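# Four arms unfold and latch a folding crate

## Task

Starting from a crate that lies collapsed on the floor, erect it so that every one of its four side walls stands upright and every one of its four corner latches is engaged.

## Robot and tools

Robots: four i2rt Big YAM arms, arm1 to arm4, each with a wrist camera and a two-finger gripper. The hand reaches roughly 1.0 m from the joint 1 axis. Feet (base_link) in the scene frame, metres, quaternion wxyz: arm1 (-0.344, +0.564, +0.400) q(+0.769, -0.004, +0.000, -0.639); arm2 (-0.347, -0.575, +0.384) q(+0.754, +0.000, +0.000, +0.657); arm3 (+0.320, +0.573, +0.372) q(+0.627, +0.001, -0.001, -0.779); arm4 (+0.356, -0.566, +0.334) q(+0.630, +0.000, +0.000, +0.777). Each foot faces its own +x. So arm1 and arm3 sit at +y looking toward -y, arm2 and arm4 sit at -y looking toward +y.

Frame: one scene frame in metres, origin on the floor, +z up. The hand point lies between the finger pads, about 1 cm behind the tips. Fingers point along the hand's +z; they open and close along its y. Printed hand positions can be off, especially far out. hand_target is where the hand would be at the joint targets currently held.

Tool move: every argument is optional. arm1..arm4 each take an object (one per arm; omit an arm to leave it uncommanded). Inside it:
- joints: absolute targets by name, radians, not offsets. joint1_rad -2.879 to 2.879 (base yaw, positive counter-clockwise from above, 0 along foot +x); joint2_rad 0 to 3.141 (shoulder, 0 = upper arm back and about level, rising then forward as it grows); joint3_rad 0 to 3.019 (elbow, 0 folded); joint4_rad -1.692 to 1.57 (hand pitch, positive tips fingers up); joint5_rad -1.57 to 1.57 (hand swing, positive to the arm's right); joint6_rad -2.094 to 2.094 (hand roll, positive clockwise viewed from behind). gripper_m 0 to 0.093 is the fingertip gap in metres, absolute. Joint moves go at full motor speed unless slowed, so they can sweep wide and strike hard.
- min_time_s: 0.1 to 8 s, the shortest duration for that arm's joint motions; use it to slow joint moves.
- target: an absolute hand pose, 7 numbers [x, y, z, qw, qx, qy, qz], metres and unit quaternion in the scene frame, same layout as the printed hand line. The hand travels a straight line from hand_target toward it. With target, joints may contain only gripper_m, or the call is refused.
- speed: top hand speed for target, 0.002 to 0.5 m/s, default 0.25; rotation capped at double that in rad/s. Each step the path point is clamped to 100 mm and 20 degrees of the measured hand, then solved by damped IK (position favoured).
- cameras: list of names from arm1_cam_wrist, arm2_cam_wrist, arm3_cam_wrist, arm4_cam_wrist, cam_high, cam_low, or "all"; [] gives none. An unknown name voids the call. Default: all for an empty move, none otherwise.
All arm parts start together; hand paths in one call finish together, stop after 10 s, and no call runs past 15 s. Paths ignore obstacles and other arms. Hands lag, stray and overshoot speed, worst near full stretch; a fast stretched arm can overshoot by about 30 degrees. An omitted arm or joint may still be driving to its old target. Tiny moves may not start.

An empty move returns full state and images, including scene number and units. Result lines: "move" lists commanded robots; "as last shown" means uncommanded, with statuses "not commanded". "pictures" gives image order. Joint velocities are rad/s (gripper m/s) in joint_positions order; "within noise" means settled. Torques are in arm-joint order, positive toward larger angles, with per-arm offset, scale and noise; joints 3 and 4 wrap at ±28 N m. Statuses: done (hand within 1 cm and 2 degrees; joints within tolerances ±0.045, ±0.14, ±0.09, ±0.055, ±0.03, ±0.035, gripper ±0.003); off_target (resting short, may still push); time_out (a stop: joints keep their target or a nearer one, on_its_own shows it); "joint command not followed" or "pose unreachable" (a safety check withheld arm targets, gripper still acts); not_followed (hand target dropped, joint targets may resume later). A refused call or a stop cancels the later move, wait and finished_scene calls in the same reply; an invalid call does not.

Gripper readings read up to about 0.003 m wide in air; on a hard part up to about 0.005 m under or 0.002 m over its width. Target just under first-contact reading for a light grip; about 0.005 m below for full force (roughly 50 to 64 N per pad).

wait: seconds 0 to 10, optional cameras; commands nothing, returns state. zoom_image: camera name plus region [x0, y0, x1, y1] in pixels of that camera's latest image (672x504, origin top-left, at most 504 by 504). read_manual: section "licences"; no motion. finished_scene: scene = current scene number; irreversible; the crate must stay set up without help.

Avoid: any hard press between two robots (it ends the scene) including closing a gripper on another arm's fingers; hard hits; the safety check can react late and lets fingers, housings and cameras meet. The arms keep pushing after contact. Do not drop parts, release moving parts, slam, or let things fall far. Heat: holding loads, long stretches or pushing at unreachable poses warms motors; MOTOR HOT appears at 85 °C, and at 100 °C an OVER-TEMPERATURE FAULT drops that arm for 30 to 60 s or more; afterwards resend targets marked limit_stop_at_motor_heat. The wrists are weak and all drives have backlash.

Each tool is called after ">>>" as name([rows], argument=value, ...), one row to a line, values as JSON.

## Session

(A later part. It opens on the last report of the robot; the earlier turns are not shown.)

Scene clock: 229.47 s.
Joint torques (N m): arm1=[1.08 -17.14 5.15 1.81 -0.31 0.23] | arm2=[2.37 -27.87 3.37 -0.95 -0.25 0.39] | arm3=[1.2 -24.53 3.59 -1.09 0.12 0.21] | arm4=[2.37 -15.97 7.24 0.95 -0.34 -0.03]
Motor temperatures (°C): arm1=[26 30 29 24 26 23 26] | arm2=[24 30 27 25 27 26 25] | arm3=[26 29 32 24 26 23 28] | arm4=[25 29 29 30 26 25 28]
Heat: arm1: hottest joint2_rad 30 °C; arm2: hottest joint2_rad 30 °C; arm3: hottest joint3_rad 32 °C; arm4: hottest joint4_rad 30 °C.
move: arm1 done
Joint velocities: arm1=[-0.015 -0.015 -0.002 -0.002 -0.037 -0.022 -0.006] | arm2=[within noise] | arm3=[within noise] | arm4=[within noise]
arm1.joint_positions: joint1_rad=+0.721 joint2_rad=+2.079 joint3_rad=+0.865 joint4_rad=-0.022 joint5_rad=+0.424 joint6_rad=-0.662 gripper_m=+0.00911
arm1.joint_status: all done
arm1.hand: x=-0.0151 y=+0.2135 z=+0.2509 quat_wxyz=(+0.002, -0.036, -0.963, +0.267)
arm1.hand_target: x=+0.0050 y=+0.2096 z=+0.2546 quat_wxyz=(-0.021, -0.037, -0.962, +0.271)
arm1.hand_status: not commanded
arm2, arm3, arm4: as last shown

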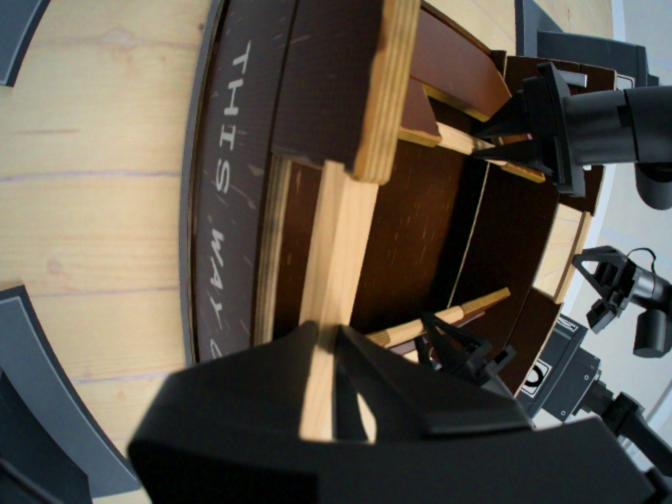

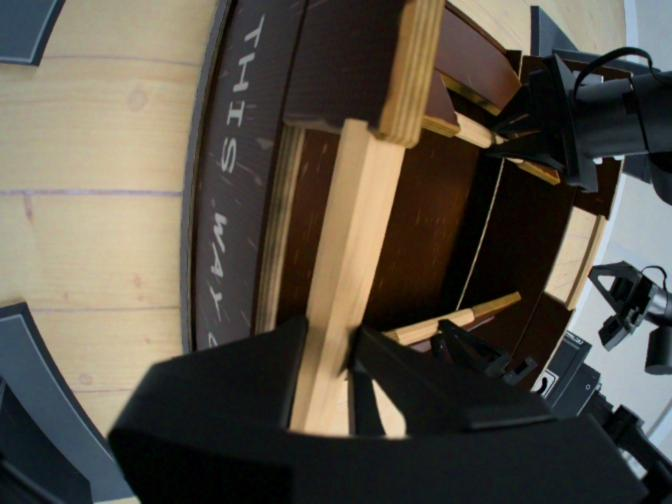

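>>> move(arm1={"joints": {"gripper_m": 0.045}})

>>> move(arm1={"target": [0.005, 0.199, 0.236, -0.0225, -0.0375, -0.9625, 0.2714], "speed": 0.1}, cameras=["arm1_cam_wrist", "cam_low"])

>>> zoom_image(camera="arm1_cam_wrist", region=[200, 200, 520, 460])

Scene clock: 234.00 s.
Joint torques (N m): arm1=[0.03 -16.5 5.09 1.77 0.29 0.19] | arm2=[2.26 -27.93 3.38 -0.96 -0.24 0.4] | arm3=[1.14 -24.06 3.51 -1.03 0.13 0.16] | arm4=[2.37 -15.97 7.25 0.95 -0.33 -0.03]
Motor temperatures (°C): arm1=[26 31 29 24 26 23 26] | arm2=[24 30 27 25 27 26 25] | arm3=[26 29 31 24 26 23 28] | arm4=[25 29 29 30 26 25 28]
Heat: arm1: hottest joint2_rad 31 °C; arm2: hottest joint2_rad 30 °C; arm3: hottest joint3_rad 31 °C; arm4: hottest joint4_rad 30 °C.
move: arm1 done
Joint velocities: within noise
arm1.joint_positions: joint1_rad=+0.737 joint2_rad=+2.079 joint3_rad=+0.868 joint4_rad=-0.015 joint5_rad=+0.401 joint6_rad=-0.662 gripper_m=+0.04496
arm1.joint_status: all done
arm1.hand: x=-0.0047 y=+0.2193 z=+0.2504 quat_wxyz=(-0.011, -0.027, -0.965, +0.261)
arm1.hand_target: x=+0.0099 y=+0.2134 z=+0.2544 quat_wxyz=(-0.026, -0.032, -0.962, +0.268)
arm1.hand_status: not commanded
arm2, arm4: as last shown
arm3.joint_positions: joint1_rad=-0.089 joint2_rad=+2.398 joint3_rad=+1.530 joint4_rad=-0.557 joint5_rad=+0.342 joint6_rad=-0.364 gripper_m=+0.01575
arm3.joint_status: not commanded
arm3.hand: x=+0.0765 y=-0.0081 z=+0.1807 quat_wxyz=(+0.120, -0.683, -0.707, +0.138)
arm3.hand_target: x=+0.0892 y=-0.0140 z=+0.2105 quat_wxyz=(+0.115, -0.679, -0.711, +0.140)
arm3.hand_status: not commanded
pictures: none

Scene clock: 234.97 s.
Joint torques (N m): arm1=[-0.73 -16.62 4.96 1.98 0.31 0.09] | arm2=[2.37 -27.87 3.37 -0.95 -0.25 0.39] | arm3=[1.2 -24.53 3.54 -0.96 0.11 0.18] | arm4=[2.37 -15.91 7.25 0.95 -0.33 -0.03]
Motor temperatures (°C): arm1=[26 31 29 24 26 23 26] | arm2=[24 31 27 25 27 26 25] | arm3=[26 29 31 24 26 23 28] | arm4=[25 29 29 30 26 25 28]
Heat: arm1: hottest joint2_rad 31 °C; arm2: hottest joint2_rad 31 °C; arm3: hottest joint3_rad 31 °C; arm4: hottest joint4_rad 30 °C.
move: arm1 off_target
Joint velocities: within noise
arm1.joint_positions: joint1_rad=+0.725 joint2_rad=+2.128 joint3_rad=+0.887 joint4_rad=+0.021 joint5_rad=+0.401 joint6_rad=-0.662 gripper_m=+0.04496
arm1.joint_status: not commanded
arm1.hand: x=-0.0054 y=+0.2122 z=+0.2347 quat_wxyz=(-0.012, -0.034, -0.964, +0.263)
arm1.hand_target: x=+0.0042 y=+0.1994 z=+0.2363 quat_wxyz=(-0.022, -0.038, -0.962, +0.271)
arm1.hand_status: off_target (0.017 m and 1.7 deg from the pose sent, 0.027 m and 2.2 deg at the start)
arm2, arm3, arm4: as last shown

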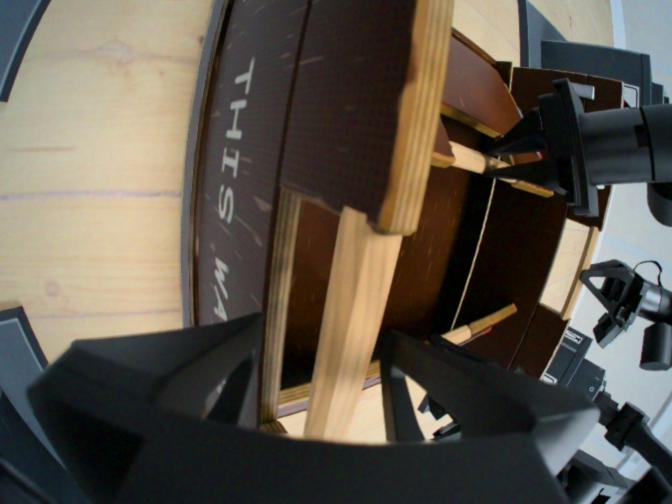

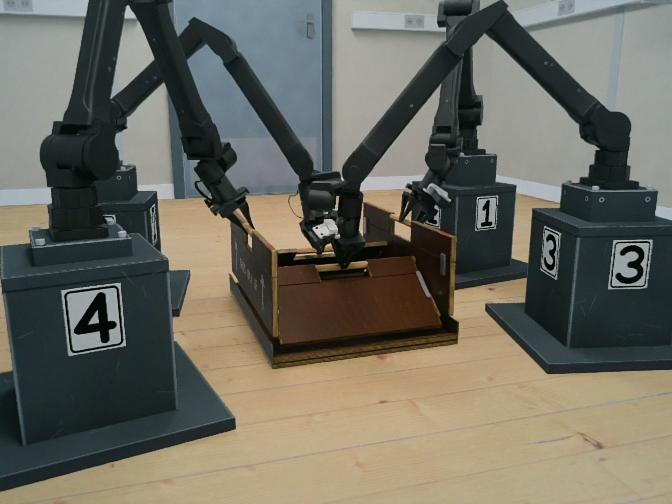

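Scaled by 1.575 from the camera's image (finer frame: 960x720).

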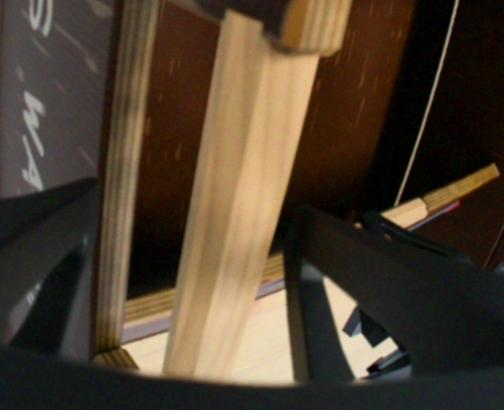

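>>> move(arm1={"joints": {"gripper_m": 0.009}}, cameras=["arm1_cam_wrist"])

Scene clock: 236.50 s.
Joint torques (N m): arm1=[-0.73 -17.2 4.83 1.65 0.24 0.08] | arm2=[2.32 -27.87 3.36 -0.96 -0.25 0.39] | arm3=[1.26 -24.29 3.66 -0.95 0.1 0.19] | arm4=[2.37 -15.91 7.25 0.95 -0.34 -0.03]
Motor temperatures (°C): arm1=[26 31 29 24 26 23 26] | arm2=[24 31 27 25 27 26 25] | arm3=[26 29 31 24 26 23 28] | arm4=[25 29 29 30 26 25 28]
Heat: arm1: hottest joint2_rad 31 °C; arm2: hottest joint2_rad 31 °C; arm3: hottest joint3_rad 31 °C; arm4: hottest joint4_rad 30 °C.
move: arm1 off_target
Joint velocities: within noise
arm1.joint_positions: joint1_rad=+0.718 joint2_rad=+2.128 joint3_rad=+0.894 joint4_rad=+0.026 joint5_rad=+0.409 joint6_rad=-0.664 gripper_m=+0.01712
arm1.joint_status: gripper_m off_target (ended at +0.01715, target +0.00900)
arm1.hand: x=-0.0041 y=+0.2059 z=+0.2371 quat_wxyz=(-0.013, -0.038, -0.962, +0.269)
arm1.hand_target: x=+0.0018 y=+0.1964 z=+0.2368 quat_wxyz=(-0.020, -0.042, -0.961, +0.273)
arm1.hand_status: not commanded
arm2, arm3, arm4: as last shown

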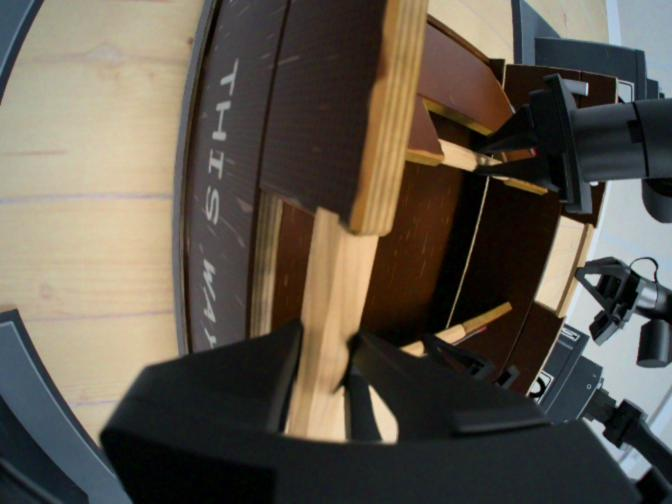

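>>> move(arm2={"target": [-0.222, -0.0017, 0.234, -0.1562, 0.7207, -0.6695, 0.1034], "speed": 0.12}, arm3={"target": [0.172, -0.0119, 0.25, -0.1112, 0.6804, 0.7128, -0.1392], "speed": 0.12}, cameras=["arm2_cam_wrist", "arm3_cam_wrist", "cam_low", "cam_high"])

>>> zoom_image(camera="cam_high", region=[230, 190, 450, 410])

>>> zoom_image(camera="cam_low", region=[220, 180, 480, 380])

Scene clock: 244.33 s.
Joint torques (N m): arm1=[-1.26 -17.03 4.78 1.61 0.19 0.08] | arm2=[4.6 -24.59 4.22 -0.42 -1.17 0.53] | arm3=[2.73 -20.78 4.29 0.1 -0.25 0.25] | arm4=[2.37 -15.91 7.31 0.98 -0.32 -0.04]
Motor temperatures (°C): arm1=[26 30 30 24 26 23 26] | arm2=[24 32 26 25 27 26 26] | arm3=[26 30 31 24 26 23 28] | arm4=[25 29 29 30 26 25 28]
Heat: arm1: hottest joint2_rad 30 °C; arm2: hottest joint2_rad 32 °C; arm3: hottest joint3_rad 31 °C; arm4: hottest joint4_rad 30 °C.
move: arm2 off_target; arm3 off_target
Joint velocities: within noise
arm1: as last shown
arm2.joint_positions: joint1_rad=-0.029 joint2_rad=+2.292 joint3_rad=+1.364 joint4_rad=-0.518 joint5_rad=+0.387 joint6_rad=-0.259 gripper_m=+0.01682
arm2.joint_status: not commanded
arm2.hand: x=-0.1854 y=-0.0126 z=+0.2154 quat_wxyz=(-0.156, +0.716, -0.668, +0.128)
arm2.hand_target: x=-0.2198 y=-0.0021 z=+0.2329 quat_wxyz=(-0.156, +0.720, -0.668, +0.105)
arm2.hand_status: off_target (0.042 m and 2.9 deg from the pose sent, 0.127 m and 1.9 deg at the start)
arm3.joint_positions: joint1_rad=+0.023 joint2_rad=+2.256 joint3_rad=+1.452 joint4_rad=-0.669 joint5_rad=+0.362 joint6_rad=-0.232 gripper_m=+0.01295
arm3.joint_status: not commanded
arm3.hand: x=+0.1446 y=-0.0059 z=+0.2413 quat_wxyz=(+0.124, -0.687, -0.702, +0.137)
arm3.hand_target: x=+0.1716 y=-0.0108 z=+0.2496 quat_wxyz=(+0.114, -0.679, -0.713, +0.136)
arm3.hand_status: off_target (0.029 m and 2.1 deg from the pose sent, 0.118 m and 1.3 deg at the start)
arm4.joint_positions: joint1_rad=+0.754 joint2_rad=+1.960 joint3_rad=+0.968 joint4_rad=-0.252 joint5_rad=+0.440 joint6_rad=-0.705 gripper_m=+0.01640
arm4.joint_status: not commanded
arm4.hand: x=-0.0208 y=-0.2122 z=+0.2508 quat_wxyz=(-0.268, +0.963, +0.010, +0.006)
arm4.hand_target: x=-0.0331 y=-0.2111 z=+0.2555 quat_wxyz=(-0.270, +0.963, +0.021, -0.007)
arm4.hand_status: not commanded
pictures: arm2_cam_wrist, arm3_cam_wrist, cam_high, cam_low

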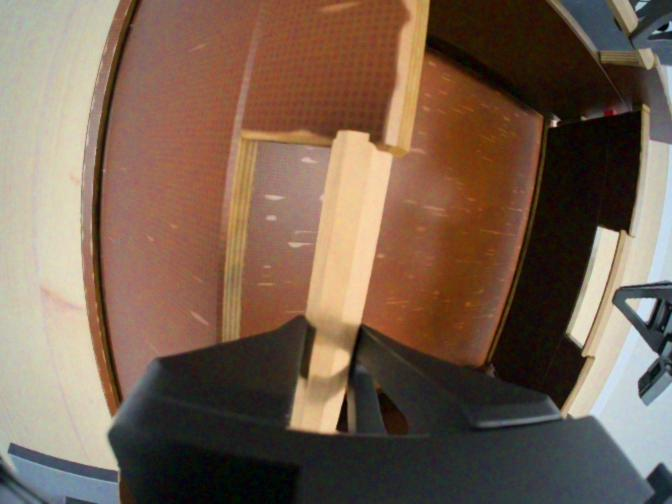

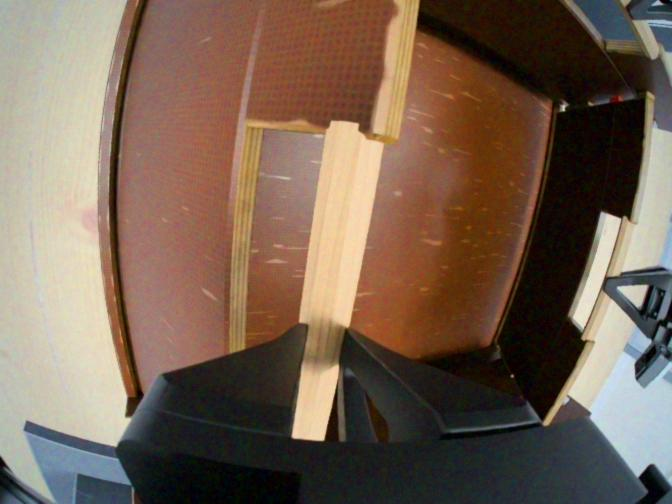

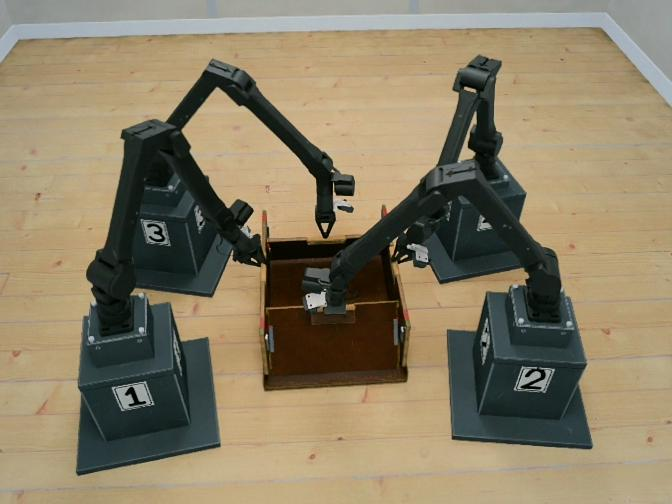

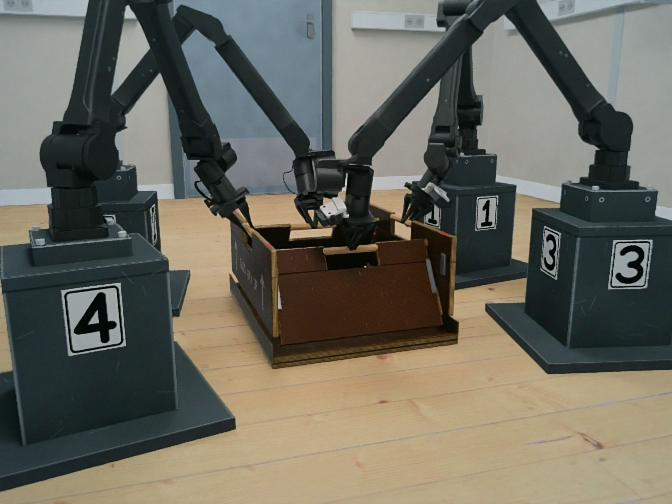

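Scaled by 2.291 from the camera's image (finer frame: 960x720).

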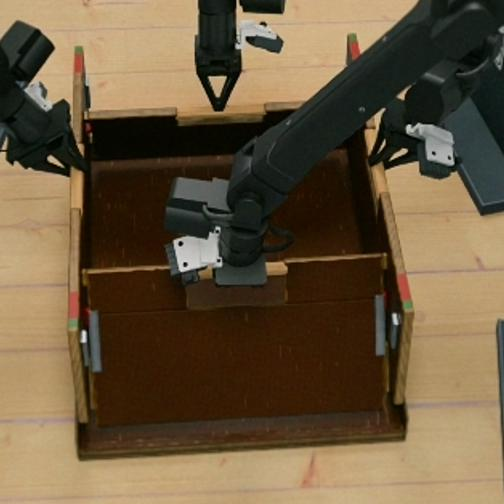

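Scaled by 1.938 from the camera's image (finer frame: 960x720).

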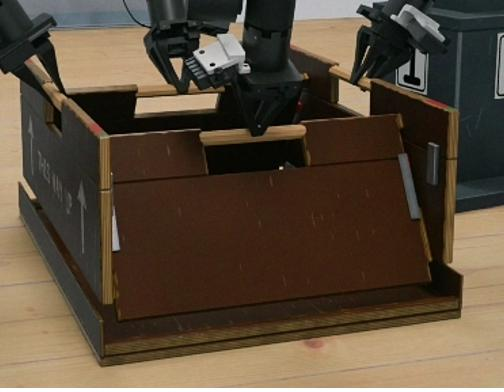

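>>> move(arm2={"target": [-0.285, -0.0034, 0.25, -0.2184, 0.7045, -0.6579, 0.1614], "speed": 0.12}, arm3={"target": [0.225, -0.0106, 0.256, -0.1696, 0.6676, 0.6972, -0.2004], "speed": 0.12}, cameras=["arm2_cam_wrist", "arm3_cam_wrist", "cam_low", "cam_high"])

>>> zoom_image(camera="cam_high", region=[230, 190, 450, 410])

>>> zoom_image(camera="cam_low", region=[220, 180, 480, 380])

Scene clock: 252.63 s.
Joint torques (N m): arm1=[-0.73 -17.32 4.7 1.68 0.17 0.07] | arm2=[5.07 -22.89 4.79 -0.06 -1.42 0.59] | arm3=[3.25 -18.61 4.62 0.58 -0.5 0.27] | arm4=[2.32 -15.91 7.35 0.99 -0.32 -0.05]
Motor temperatures (°C): arm1=[26 30 30 24 26 23 26] | arm2=[24 31 26 25 28 26 26] | arm3=[26 29 31 24 26 23 28] | arm4=[25 29 29 30 26 25 28]
Heat: arm1: hottest joint2_rad 30 °C; arm2: hottest joint2_rad 31 °C; arm3: hottest joint3_rad 31 °C; arm4: hottest joint4_rad 30 °C.
move: arm2 off_target; arm3 off_target
Joint velocities: within noise
arm1.joint_positions: joint1_rad=+0.718 joint2_rad=+2.128 joint3_rad=+0.894 joint4_rad=+0.026 joint5_rad=+0.410 joint6_rad=-0.664 gripper_m=+0.01712
arm1.joint_status: not commanded
arm1.hand: x=-0.0043 y=+0.2057 z=+0.2372 quat_wxyz=(-0.013, -0.038, -0.962, +0.270)
arm1.hand_target: x=+0.0016 y=+0.1962 z=+0.2369 quat_wxyz=(-0.020, -0.042, -0.961, +0.274)
arm1.hand_status: not commanded
arm2.joint_positions: joint1_rad=+0.127 joint2_rad=+2.263 joint3_rad=+1.346 joint4_rad=-0.591 joint5_rad=+0.586 joint6_rad=-0.095 gripper_m=+0.01682
arm2.joint_status: not commanded
arm2.hand: x=-0.2446 y=-0.0142 z=+0.2413 quat_wxyz=(-0.216, +0.699, -0.654, +0.195)
arm2.hand_target: x=-0.2832 y=-0.0053 z=+0.2496 quat_wxyz=(-0.216, +0.705, -0.656, +0.165)
arm2.hand_status: off_target (0.043 m and 3.9 deg from the pose sent, 0.106 m and 8.3 deg at the start)
arm3.joint_positions: joint1_rad=+0.150 joint2_rad=+2.236 joint3_rad=+1.418 joint4_rad=-0.688 joint5_rad=+0.559 joint6_rad=-0.094 gripper_m=+0.01284
arm3.joint_status: not commanded
arm3.hand: x=+0.1902 y=-0.0038 z=+0.2580 quat_wxyz=(+0.188, -0.676, -0.683, +0.201)
arm3.hand_target: x=+0.2234 y=-0.0096 z=+0.2559 quat_wxyz=(+0.171, -0.667, -0.697, +0.200)
arm3.hand_status: off_target (0.036 m and 2.9 deg from the pose sent, 0.082 m and 9.2 deg at the start)
arm4.joint_positions: joint1_rad=+0.754 joint2_rad=+1.958 joint3_rad=+0.968 joint4_rad=-0.252 joint5_rad=+0.440 joint6_rad=-0.705 gripper_m=+0.01640
arm4.joint_status: not commanded
arm4.hand: x=-0.0211 y=-0.2120 z=+0.2515 quat_wxyz=(-0.268, +0.963, +0.010, +0.005)
arm4.hand_target: x=-0.0336 y=-0.2108 z=+0.2563 quat_wxyz=(-0.271, +0.962, +0.020, -0.007)
arm4.hand_status: not commanded
pictures: arm2_cam_wrist, arm3_cam_wrist, cam_high, cam_low

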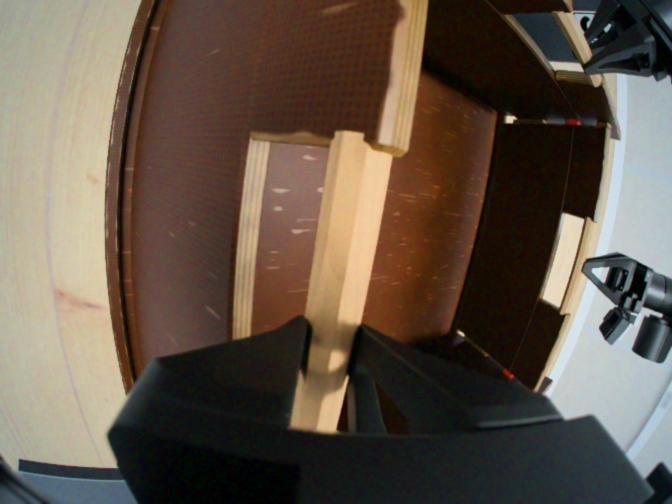

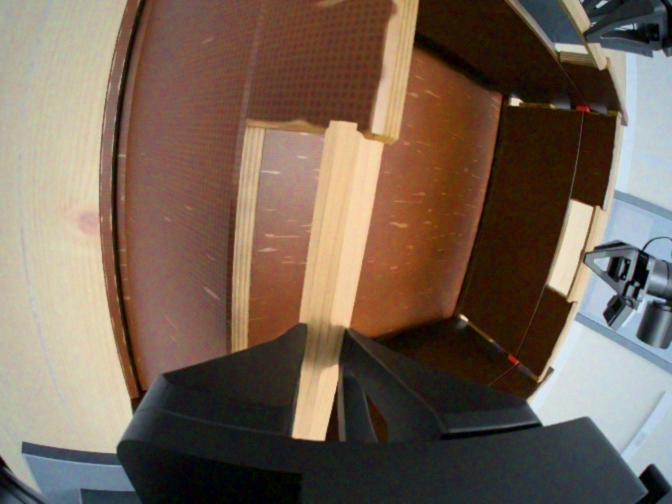

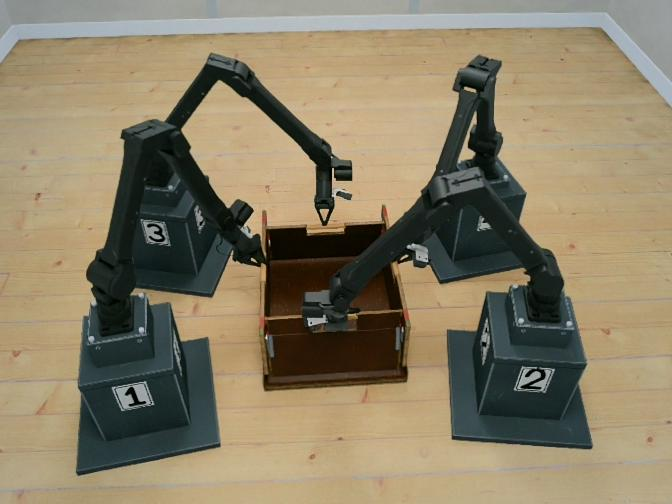

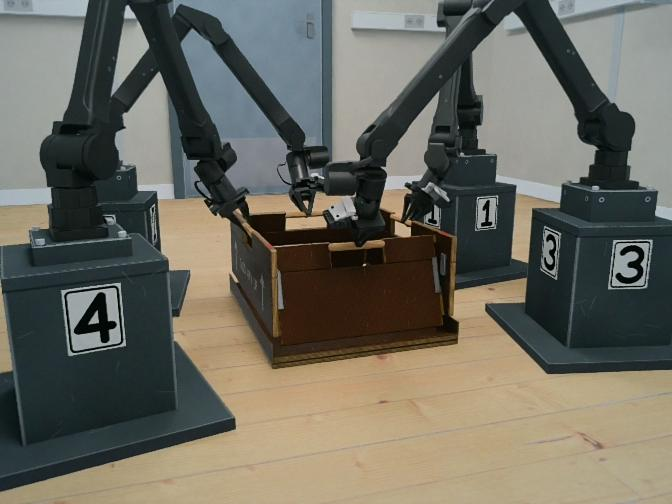

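Scaled by 2.291 from the camera's image (finer frame: 960x720).

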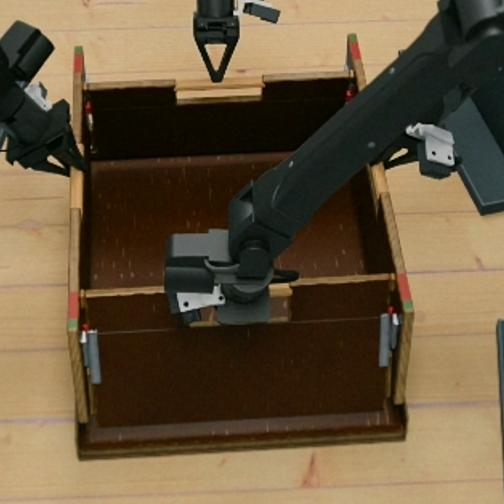

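Scaled by 1.938 from the camera's image (finer frame: 960x720).

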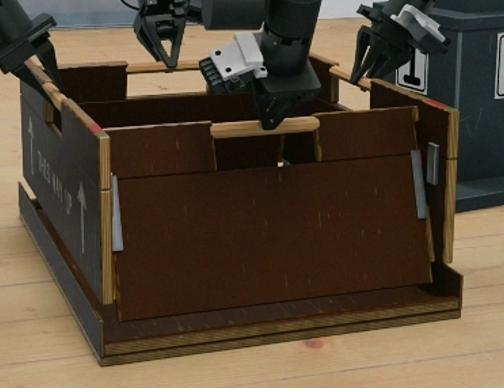

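>>> move(arm2={"target": [-0.335, -0.005, 0.248, -0.2184, 0.7045, -0.6579, 0.1614], "speed": 0.1}, arm3={"target": [0.275, -0.0096, 0.254, -0.1696, 0.6676, 0.6972, -0.2004], "speed": 0.1}, cameras=["arm2_cam_wrist", "arm3_cam_wrist", "cam_low", "cam_high"])

>>> zoom_image(camera="cam_high", region=[230, 190, 450, 410])

>>> zoom_image(camera="cam_low", region=[220, 180, 480, 380])

Scene clock: 256.33 s.
Joint torques (N m): arm1=[-0.73 -17.03 4.75 1.89 0.08 0.09] | arm2=[4.01 -20.54 6.31 0.16 -1.67 0.5] | arm3=[5.19 -17.26 5.42 0.55 -1.04 0.34] | arm4=[2.37 -15.85 7.35 0.98 -0.32 -0.05]
Motor temperatures (°C): arm1=[26 30 30 24 26 23 26] | arm2=[24 31 26 25 28 26 26] | arm3=[26 29 30 24 26 23 28] | arm4=[25 30 29 30 26 25 28]
Heat: arm1: hottest joint2_rad 30 °C; arm2: hottest joint2_rad 31 °C; arm3: hottest joint3_rad 30 °C; arm4: hottest joint2_rad 30 °C.
move: arm2 off_target; arm3 off_target
Joint velocities: within noise
arm1.joint_positions: joint1_rad=+0.723 joint2_rad=+2.128 joint3_rad=+0.894 joint4_rad=+0.025 joint5_rad=+0.415 joint6_rad=-0.664 gripper_m=+0.01712
arm1.joint_status: not commanded
arm1.hand: x=-0.0035 y=+0.2070 z=+0.2374 quat_wxyz=(-0.011, -0.036, -0.962, +0.271)
arm1.hand_target: x=+0.0031 y=+0.1976 z=+0.2370 quat_wxyz=(-0.020, -0.040, -0.961, +0.274)
arm1.hand_status: not commanded
arm2.joint_positions: joint1_rad=+0.230 joint2_rad=+2.248 joint3_rad=+1.348 joint4_rad=-0.656 joint5_rad=+0.599 joint6_rad=+0.019 gripper_m=+0.01682
arm2.joint_status: not commanded
arm2.hand: x=-0.3001 y=-0.0157 z=+0.2505 quat_wxyz=(-0.225, +0.699, -0.651, +0.191)
arm2.hand_target: x=-0.3341 y=-0.0053 z=+0.2492 quat_wxyz=(-0.219, +0.704, -0.656, +0.161)
arm2.hand_status: off_target (0.037 m and 3.6 deg from the pose sent, 0.091 m and 3.9 deg at the start)
arm3.joint_positions: joint1_rad=+0.216 joint2_rad=+2.223 joint3_rad=+1.418 joint4_rad=-0.742 joint5_rad=+0.579 joint6_rad=+0.000 gripper_m=+0.01196
arm3.joint_status: not commanded
arm3.hand: x=+0.2255 y=-0.0022 z=+0.2663 quat_wxyz=(+0.193, -0.680, -0.676, +0.209)
arm3.hand_target: x=+0.2719 y=-0.0076 z=+0.2554 quat_wxyz=(+0.171, -0.667, -0.696, +0.201)
arm3.hand_status: off_target (0.052 m and 4.0 deg from the pose sent, 0.085 m and 2.9 deg at the start)
arm4: as last shown
arm4.hand_target: x=-0.0336 y=-0.2108 z=+0.2563 quat_wxyz=(-0.271, +0.962, +0.021, -0.007)
pictures: arm2_cam_wrist, arm3_cam_wrist, cam_high, cam_low

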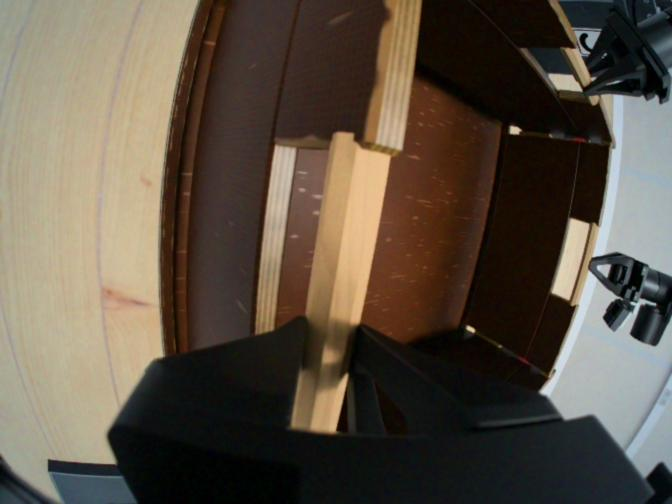

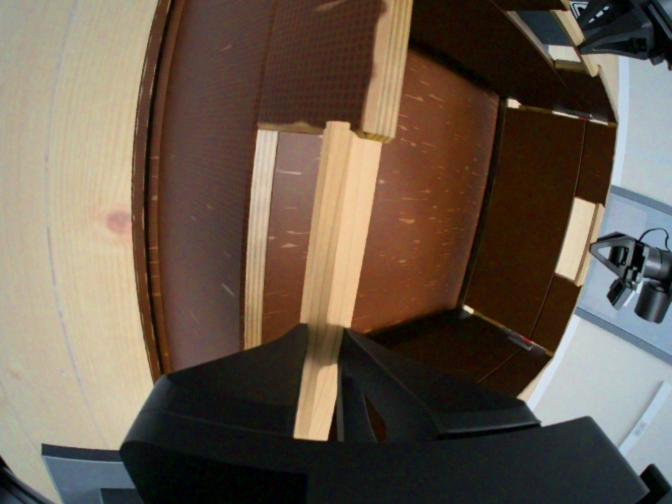

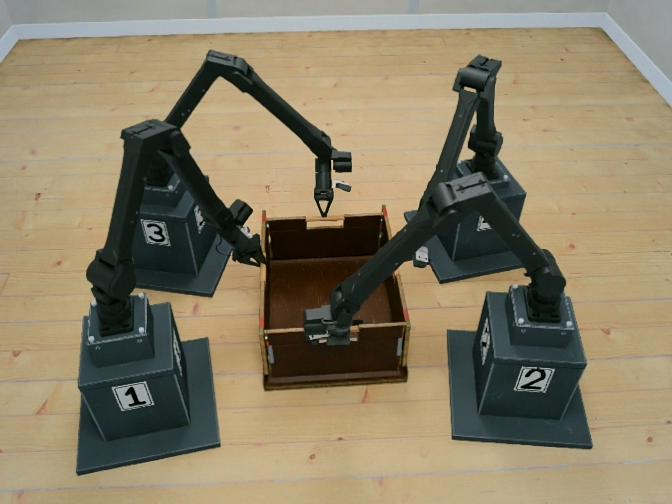

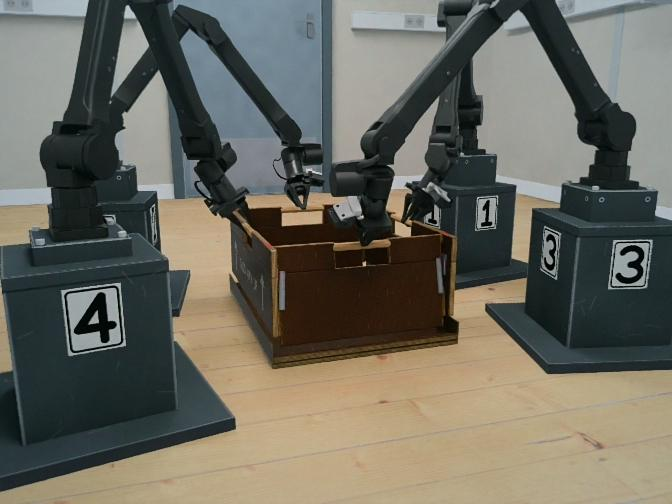

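Scaled by 2.291 from the camera's image (finer frame: 960x720).

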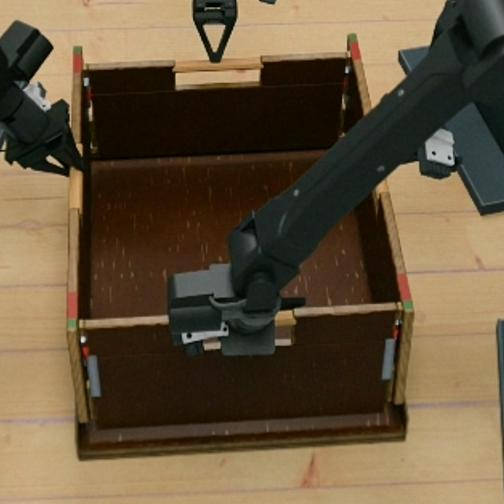

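Scaled by 1.938 from the camera's image (finer frame: 960x720).

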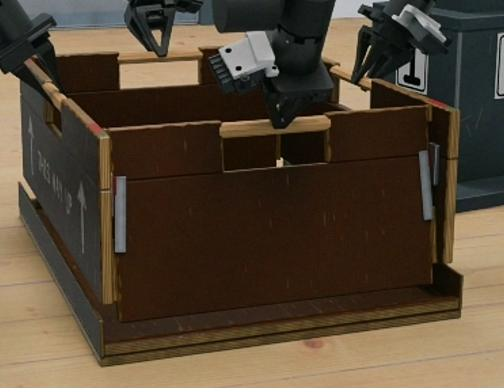

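>>> move(arm2={"target": [-0.362, -0.006, 0.244, -0.2184, 0.7045, -0.6579, 0.1614], "speed": 0.1}, arm3={"target": [0.242, -0.0096, 0.238, -0.1696, 0.6676, 0.6972, -0.2004], "speed": 0.1, "joints": {"gripper_m": 0.026}}, cameras=["arm2_cam_wrist", "arm3_cam_wrist", "cam_high"])

>>> zoom_image(camera="cam_high", region=[230, 190, 450, 410])

>>> zoom_image(camera="arm2_cam_wrist", region=[350, 60, 650, 380])

Scene clock: 262.47 s.
Joint torques (N m): arm1=[-0.85 -17.26 4.75 1.76 0.11 0.09] | arm2=[8.06 -19.9 6.34 -0.16 -1.66 0.81] | arm3=[-1.26 -16.5 5.03 1.14 0.28 -0.02] | arm4=[2.37 -15.91 7.35 0.99 -0.32 -0.05]
Motor temperatures (°C): arm1=[26 30 30 24 26 23 26] | arm2=[24 31 26 25 28 26 26] | arm3=[26 29 30 24 26 23 28] | arm4=[25 30 29 30 26 25 28]
Heat: arm1: hottest joint2_rad 30 °C; arm2: hottest joint2_rad 31 °C; arm3: hottest joint3_rad 30 °C; arm4: hottest joint2_rad 30 °C.
move: arm2 off_target; arm3 off_target
Joint velocities: within noise
arm1, arm4: as last shown
arm2.joint_positions: joint1_rad=+0.230 joint2_rad=+2.252 joint3_rad=+1.358 joint4_rad=-0.676 joint5_rad=+0.596 joint6_rad=+0.043 gripper_m=+0.01682
arm2.joint_status: not commanded
arm2.hand: x=-0.3005 y=-0.0158 z=+0.2503 quat_wxyz=(-0.222, +0.693, -0.659, +0.193)
arm2.hand_target: x=-0.3592 y=-0.0095 z=+0.2442 quat_wxyz=(-0.217, +0.705, -0.656, +0.161)
arm2.hand_status: off_target (0.063 m and 3.8 deg from the pose sent, 0.063 m and 3.6 deg at the start)
arm3.joint_positions: joint1_rad=+0.243 joint2_rad=+2.233 joint3_rad=+1.418 joint4_rad=-0.684 joint5_rad=+0.528 joint6_rad=-0.029 gripper_m=+0.02590
arm3.joint_status: all done
arm3.hand: x=+0.2484 y=-0.0152 z=+0.2572 quat_wxyz=(+0.159, -0.670, -0.695, +0.208)
arm3.hand_target: x=+0.2439 y=-0.0089 z=+0.2378 quat_wxyz=(+0.167, -0.668, -0.698, +0.198)
arm3.hand_status: off_target (0.021 m and 1.5 deg from the pose sent, 0.034 m and 4.0 deg at the start)

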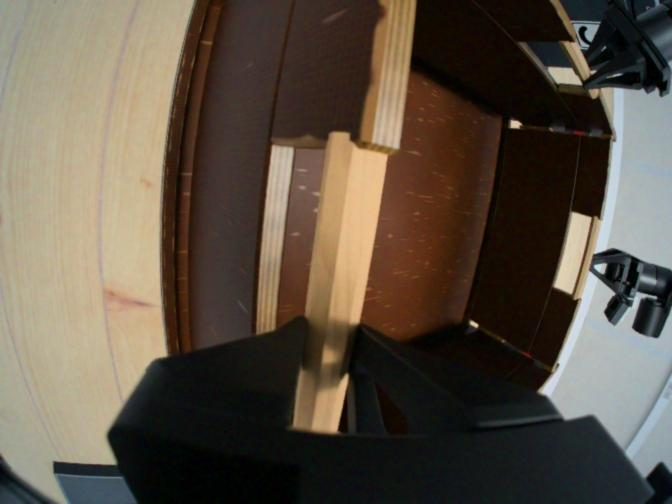

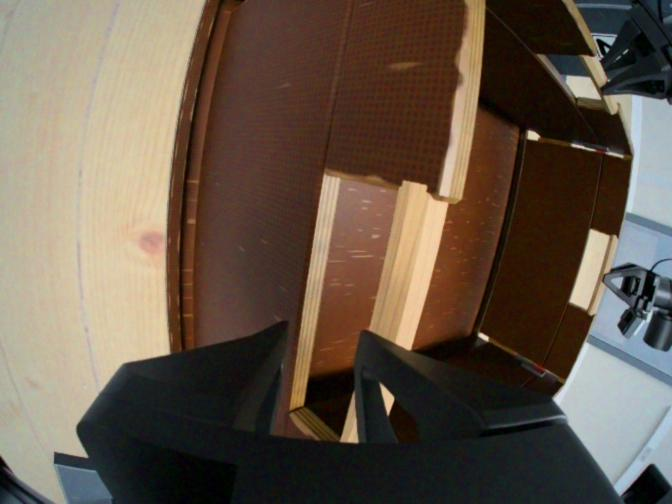

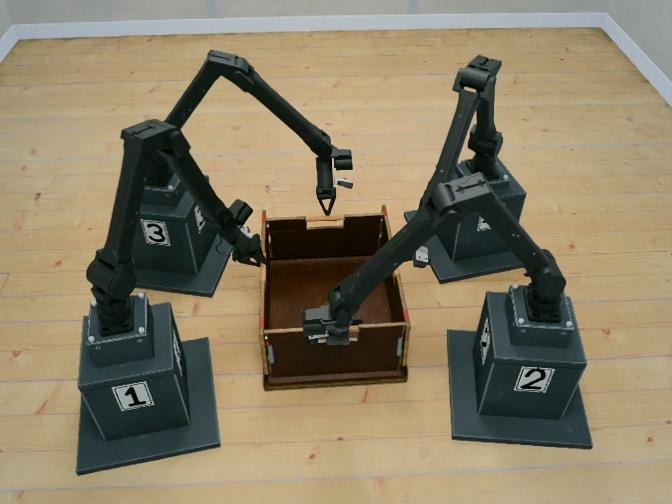

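Scaled by 2.291 from the camera's image (finer frame: 960x720).

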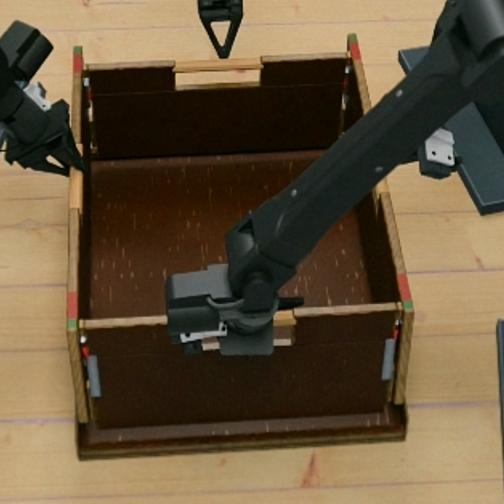

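Scaled by 1.575 from the camera's image (finer frame: 960x720).

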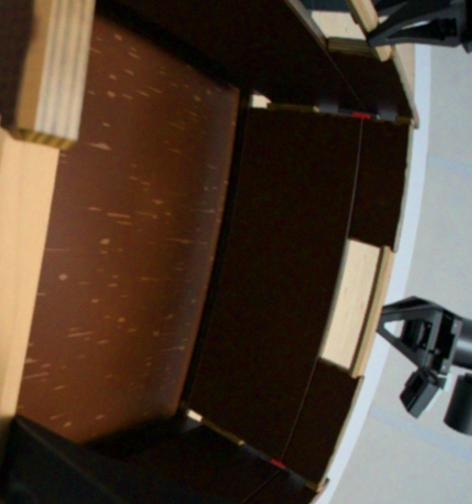

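>>> zoom_image(camera="cam_high", region=[250, 300, 300, 350])

>>> zoom_image(camera="cam_high", region=[380, 295, 430, 345])

>>> zoom_image(camera="cam_high", region=[250, 195, 300, 245])

>>> zoom_image(camera="arm3_cam_wrist", region=[480, 60, 672, 400])

Scaled by 10.080 from the camera's image (finer frame: 960x720).

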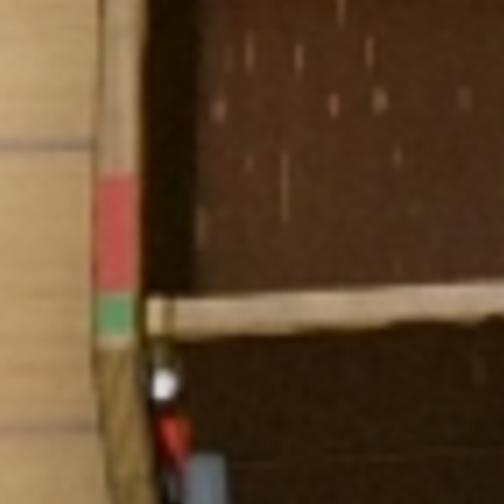

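Scaled by 10.080 from the camera's image (finer frame: 960x720).

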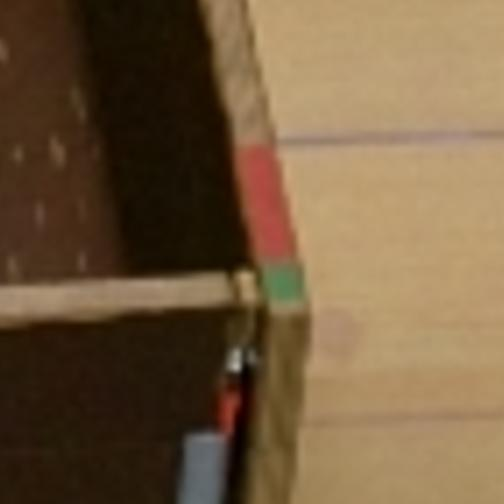

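Scaled by 10.080 from the camera's image (finer frame: 960x720).

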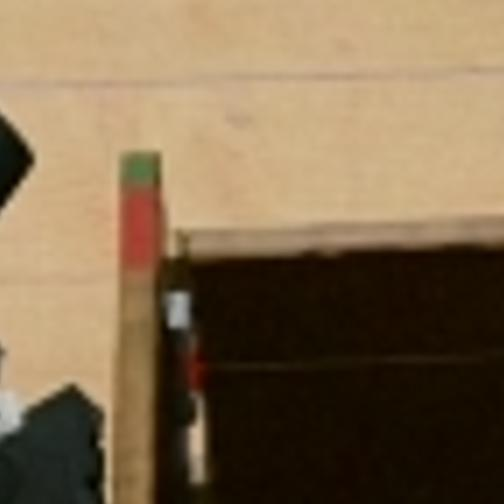

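Scaled by 1.482 from the camera's image (finer frame: 960x720).

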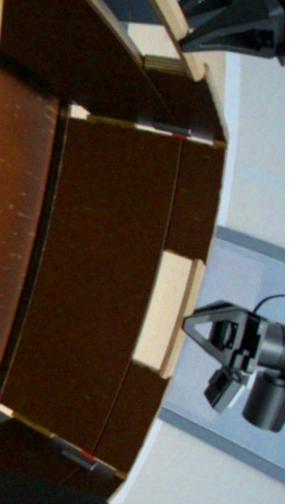

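>>> move(arm3={"target": [0.25, -0.0096, 0.295, -0.1696, 0.6676, 0.6972, -0.2004], "speed": 0.2})

>>> move(arm3={"target": [0.23, -0.003, 0.295, -0.1696, 0.6676, 0.6972, -0.2004], "speed": 0.2, "joints": {"gripper_m": 0.055}}, cameras=["arm3_cam_wrist"])

Scene clock: 279.43 s.
Joint torques (N m): arm1=[-0.97 -16.44 4.75 1.73 0.11 0.1] | arm2=[8 -19.84 6.35 -0.16 -1.67 0.81] | arm3=[-0.5 -18.61 5.5 -0.13 0.57 0.16] | arm4=[2.37 -15.91 7.35 0.99 -0.32 -0.05]
Motor temperatures (°C): arm1=[26 30 30 24 26 23 26] | arm2=[24 30 26 25 29 26 26] | arm3=[26 28 30 24 26 23 28] | arm4=[24 30 29 30 26 25 29]
Heat: arm1: hottest joint2_rad 30 °C; arm2: hottest joint2_rad 30 °C; arm3: hottest joint3_rad 30 °C; arm4: hottest joint2_rad 30 °C.
move: arm3 done
Joint velocities: within noise
arm1, arm2, arm4: as last shown
arm3.joint_positions: joint1_rad=+0.243 joint2_rad=+2.167 joint3_rad=+1.418 joint4_rad=-0.771 joint5_rad=+0.528 joint6_rad=-0.029 gripper_m=+0.02590
arm3.joint_status: not commanded
arm3.hand: x=+0.2482 y=-0.0106 z=+0.2931 quat_wxyz=(+0.166, -0.668, -0.697, +0.201)
arm3.hand_target: x=+0.2502 y=-0.0102 z=+0.2949 quat_wxyz=(+0.169, -0.668, -0.697, +0.200)
arm3.hand_status: done (0.003 m and 0.4 deg from the pose sent, 0.038 m and 1.5 deg at the start)
pictures: none

Scene clock: 280.67 s.
Joint torques (N m): arm1=[-0.85 -17.03 4.75 1.69 0.12 0.14] | arm2=[8 -19.84 6.34 -0.16 -1.67 0.81] | arm3=[-0.91 -19.43 4.51 1.03 0.56 0.01] | arm4=[2.37 -15.85 7.35 0.99 -0.32 -0.05]
Motor temperatures (°C): arm1=[26 30 30 24 26 23 26] | arm2=[24 30 26 25 29 26 26] | arm3=[26 28 30 24 26 23 28] | arm4=[24 30 29 30 26 25 29]
Heat: arm1: hottest joint2_rad 30 °C; arm2: hottest joint2_rad 30 °C; arm3: hottest joint3_rad 30 °C; arm4: hottest joint2_rad 30 °C.
move: arm3 done
Joint velocities: arm1=[within noise] | arm2=[within noise] | arm3=[-0.044 -0.015 -0.002 -0.027 -0.007 0.037 -0.002] | arm4=[within noise]
arm1, arm2, arm4: as last shown
arm3.joint_positions: joint1_rad=+0.223 joint2_rad=+2.167 joint3_rad=+1.401 joint4_rad=-0.761 joint5_rad=+0.528 joint6_rad=-0.054 gripper_m=+0.05488
arm3.joint_status: all done
arm3.hand: x=+0.2365 y=-0.0032 z=+0.2884 quat_wxyz=(+0.173, -0.666, -0.699, +0.195)
arm3.hand_target: x=+0.2306 y=-0.0030 z=+0.2944 quat_wxyz=(+0.170, -0.667, -0.698, +0.200)
arm3.hand_status: done (0.009 m and 0.8 deg from the pose sent, 0.020 m and 0.4 deg at the start)

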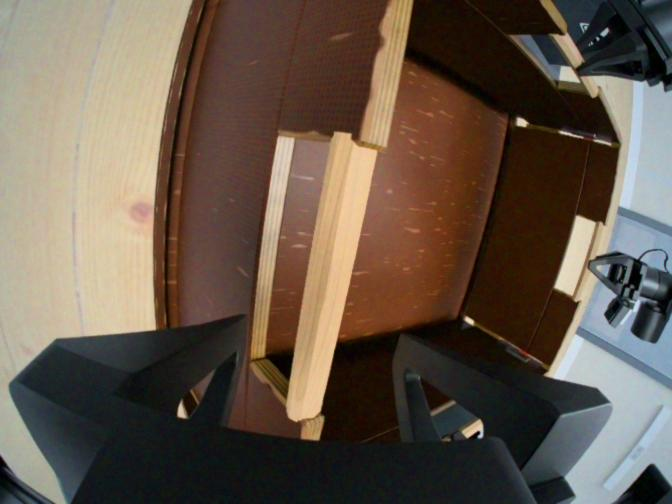

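>>> move(arm3={"target": [0.208, -0.005, 0.242, -0.1696, 0.6676, 0.6972, -0.2004], "speed": 0.12})

>>> move(arm3={"joints": {"gripper_m": 0.009}}, cameras=["arm3_cam_wrist"])

Scene clock: 284.73 s.
Joint torques (N m): arm1=[-1.14 -17.14 4.74 1.69 0.11 0.05] | arm2=[8.06 -19.84 6.34 -0.17 -1.67 0.81] | arm3=[-0.79 -16.44 4.31 1.22 0.39 0] | arm4=[2.32 -15.85 7.35 0.99 -0.32 -0.05]
Motor temperatures (°C): arm1=[26 30 30 24 26 23 26] | arm2=[24 30 26 25 29 26 26] | arm3=[26 28 30 24 26 23 27] | arm4=[24 30 29 30 26 25 29]
Heat: arm1: hottest joint2_rad 30 °C; arm2: hottest joint2_rad 30 °C; arm3: hottest joint3_rad 30 °C; arm4: hottest joint2_rad 30 °C.
move: arm3 off_target
Joint velocities: within noise
arm1, arm2, arm4: as last shown
arm3.joint_positions: joint1_rad=+0.180 joint2_rad=+2.219 joint3_rad=+1.401 joint4_rad=-0.642 joint5_rad=+0.528 joint6_rad=-0.097 gripper_m=+0.05488
arm3.joint_status: not commanded
arm3.hand: x=+0.2114 y=-0.0136 z=+0.2610 quat_wxyz=(+0.160, -0.671, -0.692, +0.211)
arm3.hand_target: x=+0.2081 y=-0.0042 z=+0.2430 quat_wxyz=(+0.169, -0.668, -0.696, +0.200)
arm3.hand_status: off_target (0.021 m and 1.8 deg from the pose sent, 0.054 m and 0.8 deg at the start)
pictures: none

Scene clock: 285.33 s.
Joint torques (N m): arm1=[-0.5 -17.38 4.81 1.84 0.08 0.13] | arm2=[8 -19.84 6.34 -0.16 -1.66 0.81] | arm3=[-1.03 -16.85 4.51 1.07 0.5 0.02] | arm4=[2.37 -15.85 7.35 0.99 -0.32 -0.05]
Motor temperatures (°C): arm1=[26 30 30 24 26 23 26] | arm2=[24 30 26 25 29 26 26] | arm3=[26 28 30 24 26 23 27] | arm4=[24 30 29 30 26 25 29]
Heat: arm1: hottest joint2_rad 30 °C; arm2: hottest joint2_rad 30 °C; arm3: hottest joint3_rad 30 °C; arm4: hottest joint2_rad 30 °C.
move: arm3 off_target
Joint velocities: within noise
arm1, arm2, arm4: as last shown
arm3.joint_positions: joint1_rad=+0.183 joint2_rad=+2.222 joint3_rad=+1.401 joint4_rad=-0.642 joint5_rad=+0.525 joint6_rad=-0.095 gripper_m=+0.01598
arm3.joint_status: gripper_m off_target (ended at +0.01602, target +0.00900)
arm3.hand: x=+0.2137 y=-0.0133 z=+0.2590 quat_wxyz=(+0.159, -0.671, -0.693, +0.209)
arm3.hand_target: x=+0.2099 y=-0.0043 z=+0.2427 quat_wxyz=(+0.169, -0.668, -0.697, +0.200)
arm3.hand_status: not commanded

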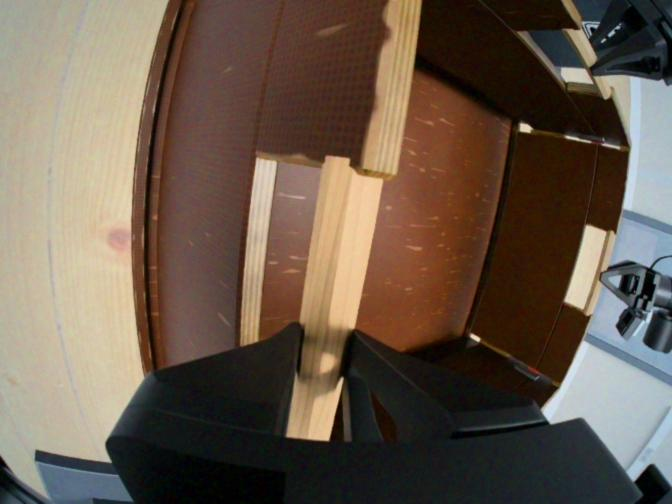

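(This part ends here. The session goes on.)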